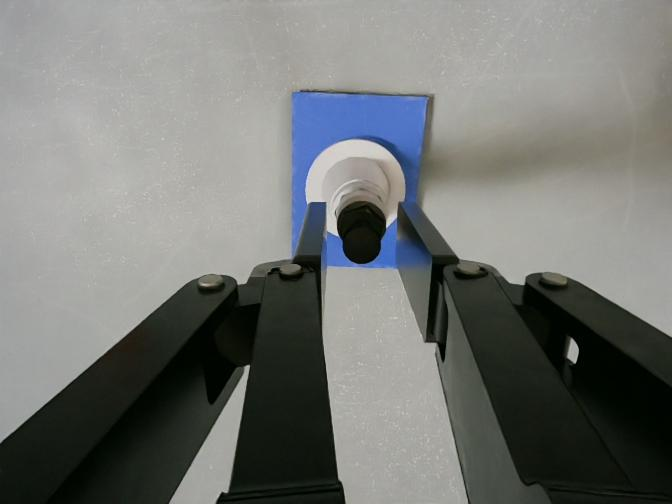

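Call:
move([
  [0.1357,0.0020,0.3243,0.678,-0.075,-0.663,0.310,1,1,1,0.3725,0.4440,0.0947,0,1,0,0,-0.45,0.5,-1],
  [0.1357,0.0020,0.3243,0.678,-0.075,-0.663,0.310,1,1,1,0.3725,0.4440,0.0947,0,0.5,0.866,0,-0.45,0.5,-1],
  [0.1357,0.0020,0.3243,0.678,-0.075,-0.663,0.310,1,1,1,0.3725,0.4440,0.0947,0,-0.5,0.866,0,-0.45,0.5,-1],
  [0.1357,0.0020,0.3243,0.678,-0.075,-0.663,0.310,1,1,1,0.3725,0.4440,0.0947,0,1,0,0,-0.45,0.5,-1],
  [0.1357,0.0020,0.3243,0.678,-0.075,-0.663,0.310,1,1,1,0.3725,0.4440,0.0947,0,0.259,0.966,0,-0.45,0.5,-1],
], speed=1, blend=0.02)

Call:
move(target=[0.1357,0.0020,0.3243,0.678,-0.075,-0.663,0.310,1,1,1,0.3725,0.4440,0.0947,0,0.259,0.966,0,-1,0.5,-1])

Call:
move(target=[0.1357,0.0020,0.3243,0.678,-0.075,-0.663,0.310,1,1,1,0.3725,0.4440,0.0940,0,0.866,0.5,0,-1,0.5,-1], speed=0.5)

Call:
move(target=[0.1357,0.0020,0.3243,0.678,-0.075,-0.663,0.310,1,1,1,0.3725,0.4440,0.0935,0,0.866,-0.5,0,-1,0.5,-1], speed=0.5)

Scene clock: 283.07 s.
left_arm: end_effector_position=(+0.1357, +0.0020, +0.3243) position_measured=3 object_status=3 end_effector_quat_wxyz=(+0.678, -0.075, -0.663, +0.310) | right_arm: end_effector_position=(+0.3725, +0.4440, +0.0947) position_measured=186 object_status=3 end_effector_quat_wxyz=(+0.000, +0.259, +0.966, +0.000)
Joint positions: left_arm=[-0.083 -1.361 1.865 -0.384 -1.967 0.588] | right_arm=[0.641 -1.31 1.751 -2.011 -1.571 -5.118]
Joint torques (N m): left_arm=[9.4 -21.82 -23.59 4.82 -2.09 1.54] | right_arm=[-7.92 -47.49 -15.78 -1.36 0.37 -0.85]
Wrist force (N): left_arm=[0.0 0.1 0.0] | right_arm=[-2.1 -0.2 -1.5]
Wrist torque (N m): left_arm=[0.01 0.00 0.06] | right_arm=[0.02 0.20 0.22]
Wrist force, peak (N): left_arm=[-0.2 0.6 0.4] | right_arm=[-2.4 0.1 -1.9]
Hand target: left_arm +0.1357, +0.0020, +0.3243; +0.678, -0.075, -0.663, +0.310 | right_arm +0.3725, +0.4440, +0.0947; +0.000, +0.259, +0.966, +0.000
Off the commanded pose: left_arm 0.000 m, 0 deg | right_arm 0.000 m, 0 deg.
move: done

Scene clock: 284.17 s.
left_arm: end_effector_position=(+0.1357, +0.0020, +0.3243) position_measured=3 object_status=3 end_effector_quat_wxyz=(+0.678, -0.075, -0.663, +0.310) | right_arm: end_effector_position=(+0.3725, +0.4440, +0.0947) position_measured=212 object_status=0 end_effector_quat_wxyz=(+0.000, +0.259, +0.966, +0.000)
Joint positions: left_arm=[-0.083 -1.361 1.865 -0.384 -1.967 0.588] | right_arm=[0.641 -1.31 1.751 -2.011 -1.571 -5.119]
Joint torques (N m): left_arm=[8.73 -21.56 -23.52 4.71 -2.15 1.42] | right_arm=[-1.83 -43.34 -17.01 -2.54 -1.84 -1.44]
Wrist force (N): left_arm=[-0.1 0.3 -0.1] | right_arm=[-2.0 -1.0 -7.1]
Wrist torque (N m): left_arm=[0.06 0.03 0.06] | right_arm=[0.07 0.20 0.22]
Wrist force, peak (N): left_arm=[0.3 0.6 0.0] | right_arm=[-1.9 -1.1 -7.2]
Hand target: left_arm +0.1357, +0.0020, +0.3243; +0.678, -0.075, -0.663, +0.310 | right_arm +0.3725, +0.4440, +0.0947; +0.000, +0.259, +0.966, +0.000
Off the commanded pose: left_arm 0.000 m, 0 deg | right_arm 0.000 m, 0 deg.
move: done

Scene clock: 286.33 s.
left_arm: end_effector_position=(+0.1357, +0.0020, +0.3243) position_measured=3 object_status=3 end_effector_quat_wxyz=(+0.678, -0.075, -0.663, +0.310) | right_arm: end_effector_position=(+0.3725, +0.4440, +0.0940) position_measured=212 object_status=2 end_effector_quat_wxyz=(+0.000, +0.866, +0.500, +0.000)
Joint positions: left_arm=[-0.083 -1.361 1.865 -0.384 -1.967 0.588] | right_arm=[0.641 -1.309 1.752 -2.013 -1.571 -3.548]
Joint torques (N m): left_arm=[9.06 -22.11 -23.95 4.74 -2.11 1.52] | right_arm=[-1.87 -10.96 -23.83 -0.06 -3.48 0.84]
Wrist force (N): left_arm=[-0.2 0.4 0.1] | right_arm=[-0.6 -10.2 -23.9]
Wrist torque (N m): left_arm=[0.07 0.03 0.06] | right_arm=[0.25 0.13 0.20]
Wrist force, peak (N): left_arm=[0.0 0.6 0.1] | right_arm=[-0.8 -10.1 -26.6]
Hand target: left_arm +0.1357, +0.0020, +0.3243; +0.678, -0.075, -0.663, +0.310 | right_arm +0.3725, +0.4440, +0.0940; +0.000, +0.866, +0.500, +0.000
Off the commanded pose: left_arm 0.000 m, 0 deg | right_arm 0.000 m, 0 deg.
move: done

Scene clock: 289.00 s.
left_arm: end_effector_position=(+0.1357, +0.0020, +0.3243) position_measured=3 object_status=3 end_effector_quat_wxyz=(+0.678, -0.075, -0.663, +0.310) | right_arm: end_effector_position=(+0.3725, +0.4440, +0.0935) position_measured=212 object_status=2 end_effector_quat_wxyz=(+0.000, +0.866, -0.500, +0.000)
Joint positions: left_arm=[-0.083 -1.361 1.865 -0.384 -1.967 0.588] | right_arm=[0.641 -1.309 1.752 -2.015 -1.571 -1.454]
Joint torques (N m): left_arm=[9.19 -21.58 -23.89 4.76 -2.04 1.58] | right_arm=[4.28 -15.66 -31.17 -2.43 -0.37 0.8]
Wrist force (N): left_arm=[-0.2 0.1 -0.1] | right_arm=[-0.2 7.0 -15.5]
Wrist torque (N m): left_arm=[0.02 0.03 0.06] | right_arm=[-0.28 0.14 0.34]
Wrist force, peak (N): left_arm=[-0.7 -0.2 0.2] | right_arm=[-0.3 -10.2 -23.8]
Hand target: left_arm +0.1357, +0.0020, +0.3243; +0.678, -0.075, -0.663, +0.310 | right_arm +0.3725, +0.4440, +0.0935; +0.000, +0.866, -0.500, +0.000
Off the commanded pose: left_arm 0.000 m, 0 deg | right_arm 0.000 m, 0 deg.
move: done

Call:
move([
  [0.1357,0.0020,0.3243,0.678,-0.075,-0.663,0.310,1,1,1,0.3722,0.4440,0.0930,0,0,1,0,-1,0.5,-1],
  [0.1357,0.0020,0.3243,0.678,-0.075,-0.663,0.310,1,1,1,0.3722,0.4440,0.09235,0,0.866,0.5,0,-1,0.5,-1],
  [0.1357,0.0020,0.3243,0.678,-0.075,-0.663,0.310,1,1,1,0.3722,0.4440,0.0917,0,0.866,-0.5,0,-1,0.5,-1],
  [0.1357,0.0020,0.3243,0.678,-0.075,-0.663,0.310,1,1,1,0.3722,0.4440,0.0913,0,0.5,-0.866,0,-1,0.5,-1],
], speed=0.6, blend=0.0005)

Call:
move([
  [0.1357,0.0020,0.3243,0.678,-0.075,-0.663,0.310,1,1,1,0.3722,0.4440,0.0913,0,0.5,-0.866,0,-0.45,0.5,-1],
])

Call:
move([
  [0.1357,0.0020,0.3243,0.678,-0.075,-0.663,0.310,1,1,1,0.3722,0.4440,0.0913,0,1,0,0,-0.45,0.5,-1],
  [0.1357,0.0020,0.3243,0.678,-0.075,-0.663,0.310,1,1,1,0.3722,0.4440,0.0913,0,0.5,0.866,0,-0.45,0.5,-1],
  [0.1357,0.0020,0.3243,0.678,-0.075,-0.663,0.310,1,1,1,0.3722,0.4440,0.0913,0,-0.5,0.866,0,-0.45,0.5,-1],
  [0.1357,0.0020,0.3243,0.678,-0.075,-0.663,0.310,1,1,1,0.3722,0.4440,0.0913,0,1,0,0,-0.45,0.5,-1],
  [0.1357,0.0020,0.3243,0.678,-0.075,-0.663,0.310,1,1,1,0.3722,0.4440,0.0913,0,0.259,0.966,0,-0.45,0.5,-1],
], speed=1, blend=0.02)

Call:
move(target=[0.1357,0.0020,0.3243,0.678,-0.075,-0.663,0.310,1,1,1,0.3722,0.4440,0.0913,0,0.259,0.966,0,-1,0.5,-1])

Scene clock: 311.57 s.
left_arm: end_effector_position=(+0.1357, +0.0020, +0.3243) position_measured=3 object_status=3 end_effector_quat_wxyz=(+0.678, -0.075, -0.663, +0.310) | right_arm: end_effector_position=(+0.3722, +0.4440, +0.0913) position_measured=212 object_status=2 end_effector_quat_wxyz=(+0.000, -0.500, +0.866, +0.000)
Joint positions: left_arm=[-0.083 -1.361 1.865 -0.384 -1.967 0.588] | right_arm=[0.641 -1.307 1.756 -2.02 -1.571 5.877]
Joint torques (N m): left_arm=[9.42 -21.24 -23.6 4.84 -2.04 1.63] | right_arm=[4.07 -26.9 -37.33 -2.49 -1.27 0.69]
Wrist force (N): left_arm=[0.0 0.4 -0.2] | right_arm=[-1.1 2.3 5.7]
Wrist torque (N m): left_arm=[0.08 -0.01 0.06] | right_arm=[-0.05 0.04 0.35]
Wrist force, peak (N): left_arm=[-0.3 0.5 0.1] | right_arm=[9.3 9.6 -21.5]
Hand target: left_arm +0.1357, +0.0020, +0.3243; +0.678, -0.075, -0.663, +0.310 | right_arm +0.3722, +0.4440, +0.0913; +0.000, -0.500, +0.866, +0.000
Off the commanded pose: left_arm 0.000 m, 0 deg | right_arm 0.000 m, 0 deg.
move: done

Scene clock: 312.37 s.
left_arm: end_effector_position=(+0.1357, +0.0020, +0.3243) position_measured=3 object_status=3 end_effector_quat_wxyz=(+0.678, -0.075, -0.663, +0.310) | right_arm: end_effector_position=(+0.3722, +0.4440, +0.0913) position_measured=186 object_status=0 end_effector_quat_wxyz=(+0.000, -0.500, +0.866, +0.000)
Joint positions: left_arm=[-0.083 -1.361 1.865 -0.384 -1.967 0.588] | right_arm=[0.641 -1.307 1.756 -2.02 -1.571 5.877]
Joint torques (N m): left_arm=[8.98 -21.76 -24.96 4.64 -1.96 1.5] | right_arm=[0.25 -29.07 -17.94 -2.78 1.41 1.46]
Wrist force (N): left_arm=[0.2 0.3 -0.1] | right_arm=[-1.3 -0.4 -2.1]
Wrist torque (N m): left_arm=[0.05 -0.04 0.06] | right_arm=[0.00 0.02 0.33]
Wrist force, peak (N): left_arm=[-0.1 0.5 0.4] | right_arm=[-1.2 2.0 6.5]
Hand target: left_arm +0.1357, +0.0020, +0.3243; +0.678, -0.075, -0.663, +0.310 | right_arm +0.3722, +0.4440, +0.0913; +0.000, -0.500, +0.866, +0.000
Off the commanded pose: left_arm 0.000 m, 0 deg | right_arm 0.000 m, 0 deg.
move: done

Scene clock: 318.63 s.
left_arm: end_effector_position=(+0.1357, +0.0020, +0.3243) position_measured=3 object_status=3 end_effector_quat_wxyz=(+0.678, -0.075, -0.663, +0.310) | right_arm: end_effector_position=(+0.3722, +0.4440, +0.0913) position_measured=186 object_status=3 end_effector_quat_wxyz=(+0.000, +0.259, +0.966, +0.000)
Joint positions: left_arm=[-0.083 -1.361 1.865 -0.384 -1.967 0.588] | right_arm=[0.641 -1.307 1.756 -2.02 -1.571 -5.118]
Joint torques (N m): left_arm=[8.74 -21.67 -23.99 4.75 -1.99 1.55] | right_arm=[-4.72 -46.71 -16.6 -1.42 0.4 -0.8]
Wrist force (N): left_arm=[0.1 0.3 -0.1] | right_arm=[-1.8 -0.6 -1.9]
Wrist torque (N m): left_arm=[0.07 -0.01 0.06] | right_arm=[-0.06 0.14 0.22]
Wrist force, peak (N): left_arm=[0.0 0.7 0.1] | right_arm=[-2.3 -0.3 -2.3]
Hand target: left_arm +0.1357, +0.0020, +0.3243; +0.678, -0.075, -0.663, +0.310 | right_arm +0.3722, +0.4440, +0.0913; +0.000, +0.259, +0.966, +0.000
Off the commanded pose: left_arm 0.000 m, 0 deg | right_arm 0.000 m, 0 deg.
move: done

Scene clock: 319.73 s.
left_arm: end_effector_position=(+0.1357, +0.0020, +0.3243) position_measured=3 object_status=3 end_effector_quat_wxyz=(+0.678, -0.075, -0.663, +0.310) | right_arm: end_effector_position=(+0.3722, +0.4440, +0.0913) position_measured=212 object_status=0 end_effector_quat_wxyz=(+0.000, +0.259, +0.966, +0.000)
Joint positions: left_arm=[-0.083 -1.361 1.865 -0.384 -1.967 0.588] | right_arm=[0.641 -1.307 1.756 -2.02 -1.571 -5.118]
Joint torques (N m): left_arm=[9.76 -21.38 -24.14 4.72 -2.01 1.59] | right_arm=[6.48 -43.83 -19.4 -2.27 -1.87 -1.41]
Wrist force (N): left_arm=[0.0 0.0 -0.1] | right_arm=[-1.5 -0.7 -7.6]
Wrist torque (N m): left_arm=[0.00 0.00 0.06] | right_arm=[-0.02 0.10 0.21]
Wrist force, peak (N): left_arm=[-0.4 0.4 -0.3] | right_arm=[-1.5 -0.7 -7.6]
Hand target: left_arm +0.1357, +0.0020, +0.3243; +0.678, -0.075, -0.663, +0.310 | right_arm +0.3722, +0.4440, +0.0913; +0.000, +0.259, +0.966, +0.000
Off the commanded pose: left_arm 0.000 m, 0 deg | right_arm 0.000 m, 0 deg.
move: done

Call:
move([
  [0.1357,0.0020,0.3243,0.678,-0.075,-0.663,0.310,1,1,1,0.3722,0.4440,0.0906,0,0.966,0.259,0,-1,0.5,-1],
  [0.1357,0.0020,0.3243,0.678,-0.075,-0.663,0.310,1,1,1,0.3722,0.4440,0.08995,0,0.7071,-0.7071,0,-1,0.5,-1],
  [0.1357,0.0020,0.3243,0.678,-0.075,-0.663,0.310,1,1,1,0.3722,0.4440,0.0893,0,0.259,0.966,0,-1,0.5,-1],
  [0.1357,0.0020,0.3243,0.678,-0.075,-0.663,0.310,1,1,1,0.3722,0.4440,0.0886,0,0.966,0.259,0,-1,0.5,-1],
  [0.1357,0.0020,0.3243,0.678,-0.075,-0.663,0.310,1,1,1,0.3722,0.4440,0.0878,0,0.5,-0.866,0,-1,0.5,-1],
], speed=0.65, blend=0.0005, cameras=["cam_low"])

Call:
zoom_image(camera="cam_low", region=[460, 200, 540, 300])

Scene clock: 337.87 s.
left_arm: end_effector_position=(+0.1357, +0.0020, +0.3243) position_measured=3 object_status=3 end_effector_quat_wxyz=(+0.678, -0.075, -0.663, +0.310) | right_arm: end_effector_position=(+0.3722, +0.4440, +0.0878) position_measured=212 object_status=2 end_effector_quat_wxyz=(+0.000, -0.500, +0.866, +0.000)
Joint positions: left_arm=[-0.083 -1.361 1.865 -0.384 -1.967 0.588] | right_arm=[0.641 -1.303 1.761 -2.029 -1.571 5.877]
Joint torques (N m): left_arm=[9.29 -21.65 -23.92 4.94 -2.02 1.6] | right_arm=[2.73 -33.13 -34.79 0.88 -2.88 0.78]
Wrist force (N): left_arm=[0.1 0.4 0.2] | right_arm=[-20.7 4.8 17.1]
Wrist torque (N m): left_arm=[0.09 -0.02 0.06] | right_arm=[0.00 0.57 0.23]
Wrist force, peak (N): left_arm=[-0.1 0.6 -0.3] | right_arm=[-21.2 2.7 19.1]
Hand target: left_arm +0.1357, +0.0020, +0.3243; +0.678, -0.075, -0.663, +0.310 | right_arm +0.3722, +0.4440, +0.0878; +0.000, -0.500, +0.866, +0.000
Off the commanded pose: left_arm 0.000 m, 0 deg | right_arm 0.000 m, 0 deg.
move: done
Images, in order (width x height): cam_low 672x504.

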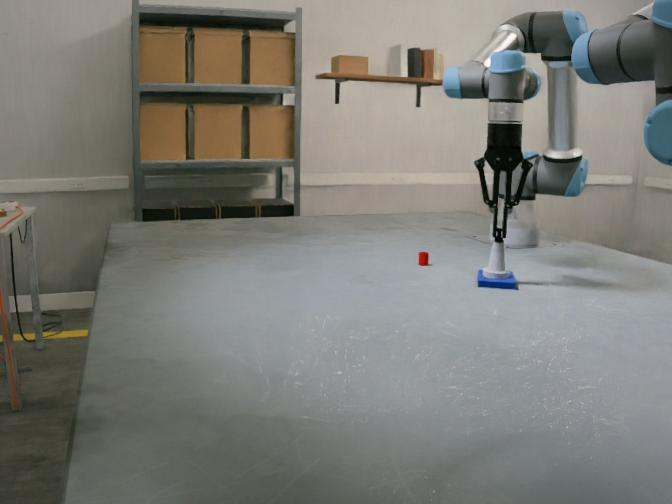

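Scaled by 5.040 from the camera's 672x504 image, which has a finer 960x720 frame.

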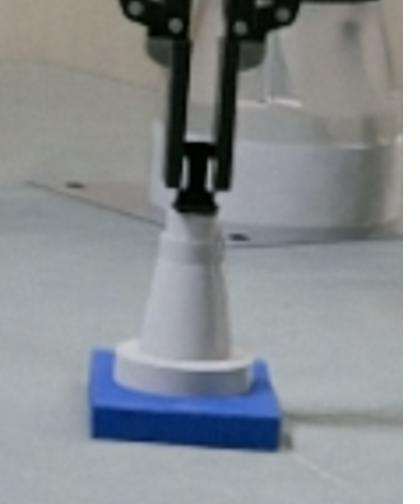

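Call:
move([
  [0.1357,0.0020,0.3243,0.678,-0.075,-0.663,0.310,1,1,1,0.3722,0.4441,0.0874,0,0.5,-0.866,0,-0.45,0.5,-1],
  [0.1357,0.0020,0.3243,0.678,-0.075,-0.663,0.310,1,1,1,0.3722,0.4442,0.0871,0,0.5,-0.866,0,-0.45,0.5,-1],
])

Call:
move([
  [0.1357,0.0020,0.3243,0.678,-0.075,-0.663,0.310,1,1,1,0.3722,0.4442,0.0871,0,1,0,0,-0.45,0.5,-1],
  [0.1357,0.0020,0.3243,0.678,-0.075,-0.663,0.310,1,1,1,0.3722,0.4442,0.0871,0,0.5,0.866,0,-0.45,0.5,-1],
  [0.1357,0.0020,0.3243,0.678,-0.075,-0.663,0.310,1,1,1,0.3722,0.4442,0.0871,0,-0.5,0.866,0,-0.45,0.5,-1],
  [0.1357,0.0020,0.3243,0.678,-0.075,-0.663,0.310,1,1,1,0.3722,0.4442,0.0871,0,1,0,0,-0.45,0.5,-1],
  [0.1357,0.0020,0.3243,0.678,-0.075,-0.663,0.310,1,1,1,0.3722,0.4442,0.0871,0,0.259,0.966,0,-0.45,0.5,-1],
], speed=1, blend=0.02, cameras=["cam_low"])

Call:
zoom_image(camera="cam_low", region=[470, 220, 520, 270])

Call:
move(target=[0.1357,0.0020,0.3243,0.678,-0.075,-0.663,0.310,1,1,1,0.3722,0.4442,0.0871,0,0.259,0.966,0,-1,0.5,-1])

Call:
move([
  [0.1357,0.0020,0.3243,0.678,-0.075,-0.663,0.310,1,1,1,0.3722,0.4442,0.0864,0,0.966,0.259,0,-1,0.5,-1],
  [0.1357,0.0020,0.3243,0.678,-0.075,-0.663,0.310,1,1,1,0.3722,0.4442,0.08575,0,0.7071,-0.7071,0,-1,0.5,-1],
], speed=0.5, blend=0.0005)

Scene clock: 356.00 s.
left_arm: end_effector_position=(+0.1357, +0.0020, +0.3243) position_measured=3 object_status=3 end_effector_quat_wxyz=(+0.678, -0.075, -0.663, +0.310) | right_arm: end_effector_position=(+0.3722, +0.4442, +0.0871) position_measured=186 object_status=3 end_effector_quat_wxyz=(+0.000, -0.500, +0.866, +0.000)
Joint positions: left_arm=[-0.083 -1.361 1.865 -0.384 -1.967 0.588] | right_arm=[0.641 -1.302 1.762 -2.031 -1.571 5.877]
Joint torques (N m): left_arm=[9.06 -21.71 -23.48 4.89 -2.01 1.45] | right_arm=[8.34 -23 -16.69 -4.17 -1.3 1.41]
Wrist force (N): left_arm=[-0.1 0.5 -0.1] | right_arm=[-1.0 0.0 -1.9]
Wrist torque (N m): left_arm=[0.11 0.02 0.07] | right_arm=[0.09 -0.06 0.31]
Wrist force, peak (N): left_arm=[0.1 0.6 -0.2] | right_arm=[-20.7 4.9 17.9]
Hand target: left_arm +0.1357, +0.0020, +0.3243; +0.678, -0.075, -0.663, +0.310 | right_arm +0.3722, +0.4442, +0.0871; +0.000, -0.500, +0.866, +0.000
Off the commanded pose: left_arm 0.000 m, 0 deg | right_arm 0.000 m, 0 deg.
move: done

Scene clock: 362.27 s.
left_arm: end_effector_position=(+0.1357, +0.0020, +0.3243) position_measured=3 object_status=3 end_effector_quat_wxyz=(+0.678, -0.075, -0.663, +0.310) | right_arm: end_effector_position=(+0.3722, +0.4442, +0.0871) position_measured=186 object_status=3 end_effector_quat_wxyz=(+0.000, +0.259, +0.966, +0.000)
Joint positions: left_arm=[-0.083 -1.361 1.865 -0.384 -1.967 0.588] | right_arm=[0.641 -1.302 1.762 -2.031 -1.571 -5.118]
Joint torques (N m): left_arm=[8.62 -21.18 -23.18 4.84 -2.03 1.54] | right_arm=[-5.35 -46.13 -16.23 -1.45 0.33 -0.77]
Wrist force (N): left_arm=[0.1 0.1 0.1] | right_arm=[-1.2 -0.3 -1.7]
Wrist torque (N m): left_arm=[0.03 -0.03 0.06] | right_arm=[0.01 0.02 0.22]
Wrist force, peak (N): left_arm=[0.0 0.6 0.2] | right_arm=[-1.4 0.2 -2.1]
Hand target: left_arm +0.1357, +0.0020, +0.3243; +0.678, -0.075, -0.663, +0.310 | right_arm +0.3722, +0.4442, +0.0871; +0.000, +0.259, +0.966, +0.000
Off the commanded pose: left_arm 0.000 m, 0 deg | right_arm 0.000 m, 0 deg.
move: done
Images, in order (width x height): cam_low 672x504.

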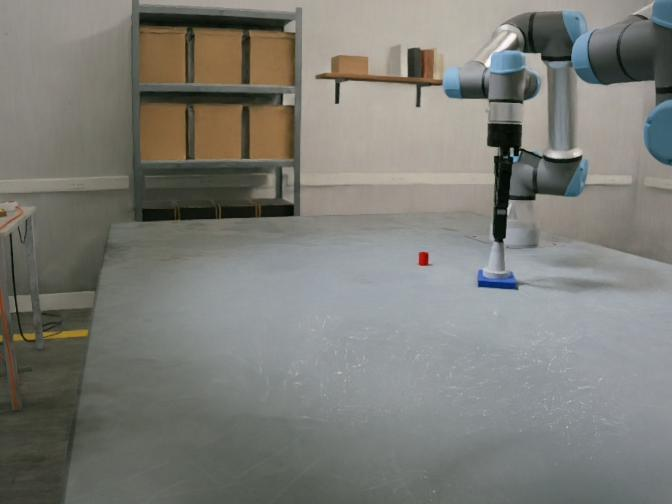

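Scaled by 10.080 from the camera's 672x504 image, which has a finer 960x720 frame.

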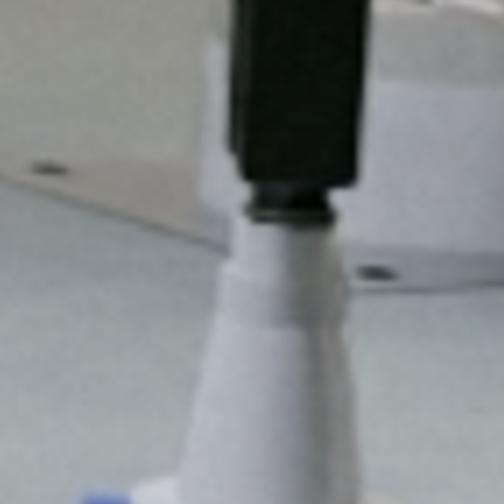

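Scene clock: 363.37 s.
left_arm: end_effector_position=(+0.1357, +0.0020, +0.3243) position_measured=3 object_status=3 end_effector_quat_wxyz=(+0.678, -0.075, -0.663, +0.310) | right_arm: end_effector_position=(+0.3722, +0.4442, +0.0871) position_measured=212 object_status=0 end_effector_quat_wxyz=(+0.000, +0.259, +0.966, +0.000)
Joint positions: left_arm=[-0.083 -1.361 1.865 -0.384 -1.967 0.588] | right_arm=[0.641 -1.302 1.762 -2.031 -1.571 -5.118]
Joint torques (N m): left_arm=[8.7 -22.23 -24.24 4.84 -2.05 1.56] | right_arm=[5.23 -43.59 -19.18 -2.31 -1.8 -1.38]
Wrist force (N): left_arm=[-0.1 0.3 0.1] | right_arm=[-0.9 -0.6 -7.6]
Wrist torque (N m): left_arm=[0.07 0.01 0.06] | right_arm=[0.05 -0.02 0.22]
Wrist force, peak (N): left_arm=[-0.1 0.4 0.4] | right_arm=[-1.1 -0.5 -7.6]
Hand target: left_arm +0.1357, +0.0020, +0.3243; +0.678, -0.075, -0.663, +0.310 | right_arm +0.3722, +0.4442, +0.0871; +0.000, +0.259, +0.966, +0.000
Off the commanded pose: left_arm 0.000 m, 0 deg | right_arm 0.000 m, 0 deg.
move: done

Scene clock: 368.70 s.
left_arm: end_effector_position=(+0.1357, +0.0020, +0.3243) position_measured=3 object_status=3 end_effector_quat_wxyz=(+0.678, -0.075, -0.663, +0.310) | right_arm: end_effector_position=(+0.3722, +0.4442, +0.0857) position_measured=212 object_status=2 end_effector_quat_wxyz=(+0.000, +0.707, -0.707, +0.000)
Joint positions: left_arm=[-0.083 -1.361 1.865 -0.384 -1.967 0.588] | right_arm=[0.641 -1.301 1.764 -2.034 -1.571 -0.93]
Joint torques (N m): left_arm=[8.64 -20.87 -23.71 4.86 -2.04 1.66] | right_arm=[6 -21.14 -35.41 -4.23 -0.47 1.05]
Wrist force (N): left_arm=[0.0 0.0 0.0] | right_arm=[5.2 9.2 -7.6]
Wrist torque (N m): left_arm=[-0.01 -0.01 0.06] | right_arm=[-0.05 -0.20 0.07]
Wrist force, peak (N): left_arm=[-0.5 0.4 0.3] | right_arm=[-12.6 -3.3 -18.8]
Hand target: left_arm +0.1357, +0.0020, +0.3243; +0.678, -0.075, -0.663, +0.310 | right_arm +0.3722, +0.4442, +0.0857; +0.000, +0.707, -0.707, +0.000
Off the commanded pose: left_arm 0.000 m, 0 deg | right_arm 0.000 m, 0 deg.
move: done; blend cut to 0 m at target 1

Call:
move(target=[0.1357,0.0020,0.3243,0.678,-0.075,-0.663,0.310,1,1,1,0.3722,0.4442,0.0852,0,0,1,0,-1,0.5,-1], speed=0.5)

Call:
move(target=[0.1357,0.0020,0.3243,0.678,-0.075,-0.663,0.310,1,1,1,0.3722,0.4442,0.0847,0,0.7071,0.7071,0,-1,0.5,-1], speed=0.5)

Call:
move(target=[0.1357,0.0020,0.3243,0.678,-0.075,-0.663,0.310,1,1,1,0.3722,0.4442,0.0842,0,1,0,0,-1,0.5,-1], speed=0.5)

Scene clock: 379.03 s.
left_arm: end_effector_position=(+0.1357, +0.0020, +0.3243) position_measured=3 object_status=3 end_effector_quat_wxyz=(+0.678, -0.075, -0.663, +0.310) | right_arm: end_effector_position=(+0.3722, +0.4442, +0.0852) position_measured=212 object_status=2 end_effector_quat_wxyz=(+0.000, +0.000, +1.000, +0.000)
Joint positions: left_arm=[-0.083 -1.361 1.865 -0.384 -1.967 0.588] | right_arm=[0.641 -1.3 1.765 -2.035 -1.571 0.641]
Joint torques (N m): left_arm=[7.91 -21.77 -24.24 4.75 -2.1 1.56] | right_arm=[3.4 -20.59 -29.94 -0.12 -2.69 0.98]
Wrist force (N): left_arm=[0.1 0.3 0.0] | right_arm=[2.7 7.4 -5.0]
Wrist torque (N m): left_arm=[0.05 -0.04 0.06] | right_arm=[-0.17 -0.14 0.08]
Wrist force, peak (N): left_arm=[0.1 0.7 0.2] | right_arm=[5.3 9.1 -7.5]
Hand target: left_arm +0.1357, +0.0020, +0.3243; +0.678, -0.075, -0.663, +0.310 | right_arm +0.3722, +0.4442, +0.0852; +0.000, +0.000, +1.000, +0.000
Off the commanded pose: left_arm 0.000 m, 0 deg | right_arm 0.000 m, 0 deg.
move: done

Scene clock: 381.20 s.
left_arm: end_effector_position=(+0.1357, +0.0020, +0.3243) position_measured=3 object_status=3 end_effector_quat_wxyz=(+0.678, -0.075, -0.663, +0.310) | right_arm: end_effector_position=(+0.3722, +0.4442, +0.0847) position_measured=212 object_status=2 end_effector_quat_wxyz=(+0.000, +0.707, +0.707, +0.000)
Joint positions: left_arm=[-0.083 -1.361 1.865 -0.384 -1.967 0.588] | right_arm=[0.641 -1.3 1.765 -2.037 -1.571 2.212]
Joint torques (N m): left_arm=[8.67 -21.94 -23.7 4.82 -2.13 1.57] | right_arm=[3.61 -20.29 -35.52 -3.97 -1.66 1.04]
Wrist force (N): left_arm=[-0.2 0.0 -0.2] | right_arm=[-5.7 -8.3 -7.3]
Wrist torque (N m): left_arm=[0.00 0.03 0.06] | right_arm=[0.42 0.03 0.09]
Wrist force, peak (N): left_arm=[0.3 0.4 0.3] | right_arm=[-5.9 -8.1 -10.3]
Hand target: left_arm +0.1357, +0.0020, +0.3243; +0.678, -0.075, -0.663, +0.310 | right_arm +0.3722, +0.4442, +0.0847; +0.000, +0.707, +0.707, +0.000
Off the commanded pose: left_arm 0.000 m, 0 deg | right_arm 0.000 m, 0 deg.
move: done

Scene clock: 383.37 s.
left_arm: end_effector_position=(+0.1357, +0.0020, +0.3243) position_measured=3 object_status=3 end_effector_quat_wxyz=(+0.678, -0.075, -0.663, +0.310) | right_arm: end_effector_position=(+0.3722, +0.4442, +0.0842) position_measured=212 object_status=2 end_effector_quat_wxyz=(+0.000, +1.000, +0.000, +0.000)
Joint positions: left_arm=[-0.083 -1.361 1.865 -0.384 -1.967 0.588] | right_arm=[0.641 -1.299 1.766 -2.038 -1.571 3.783]
Joint torques (N m): left_arm=[8.94 -22.01 -23.33 4.72 -2.05 1.49] | right_arm=[4.81 -13.02 -24.54 0.82 -1.81 1.09]
Wrist force (N): left_arm=[0.2 -0.1 0.3] | right_arm=[-4.6 -4.4 -19.6]
Wrist torque (N m): left_arm=[-0.02 -0.06 0.06] | right_arm=[0.40 0.04 -0.02]
Wrist force, peak (N): left_arm=[0.1 0.6 0.0] | right_arm=[-5.4 -5.9 -21.0]
Hand target: left_arm +0.1357, +0.0020, +0.3243; +0.678, -0.075, -0.663, +0.310 | right_arm +0.3722, +0.4442, +0.0842; +0.000, +1.000, +0.000, +0.000
Off the commanded pose: left_arm 0.000 m, 0 deg | right_arm 0.000 m, 0 deg.
move: done


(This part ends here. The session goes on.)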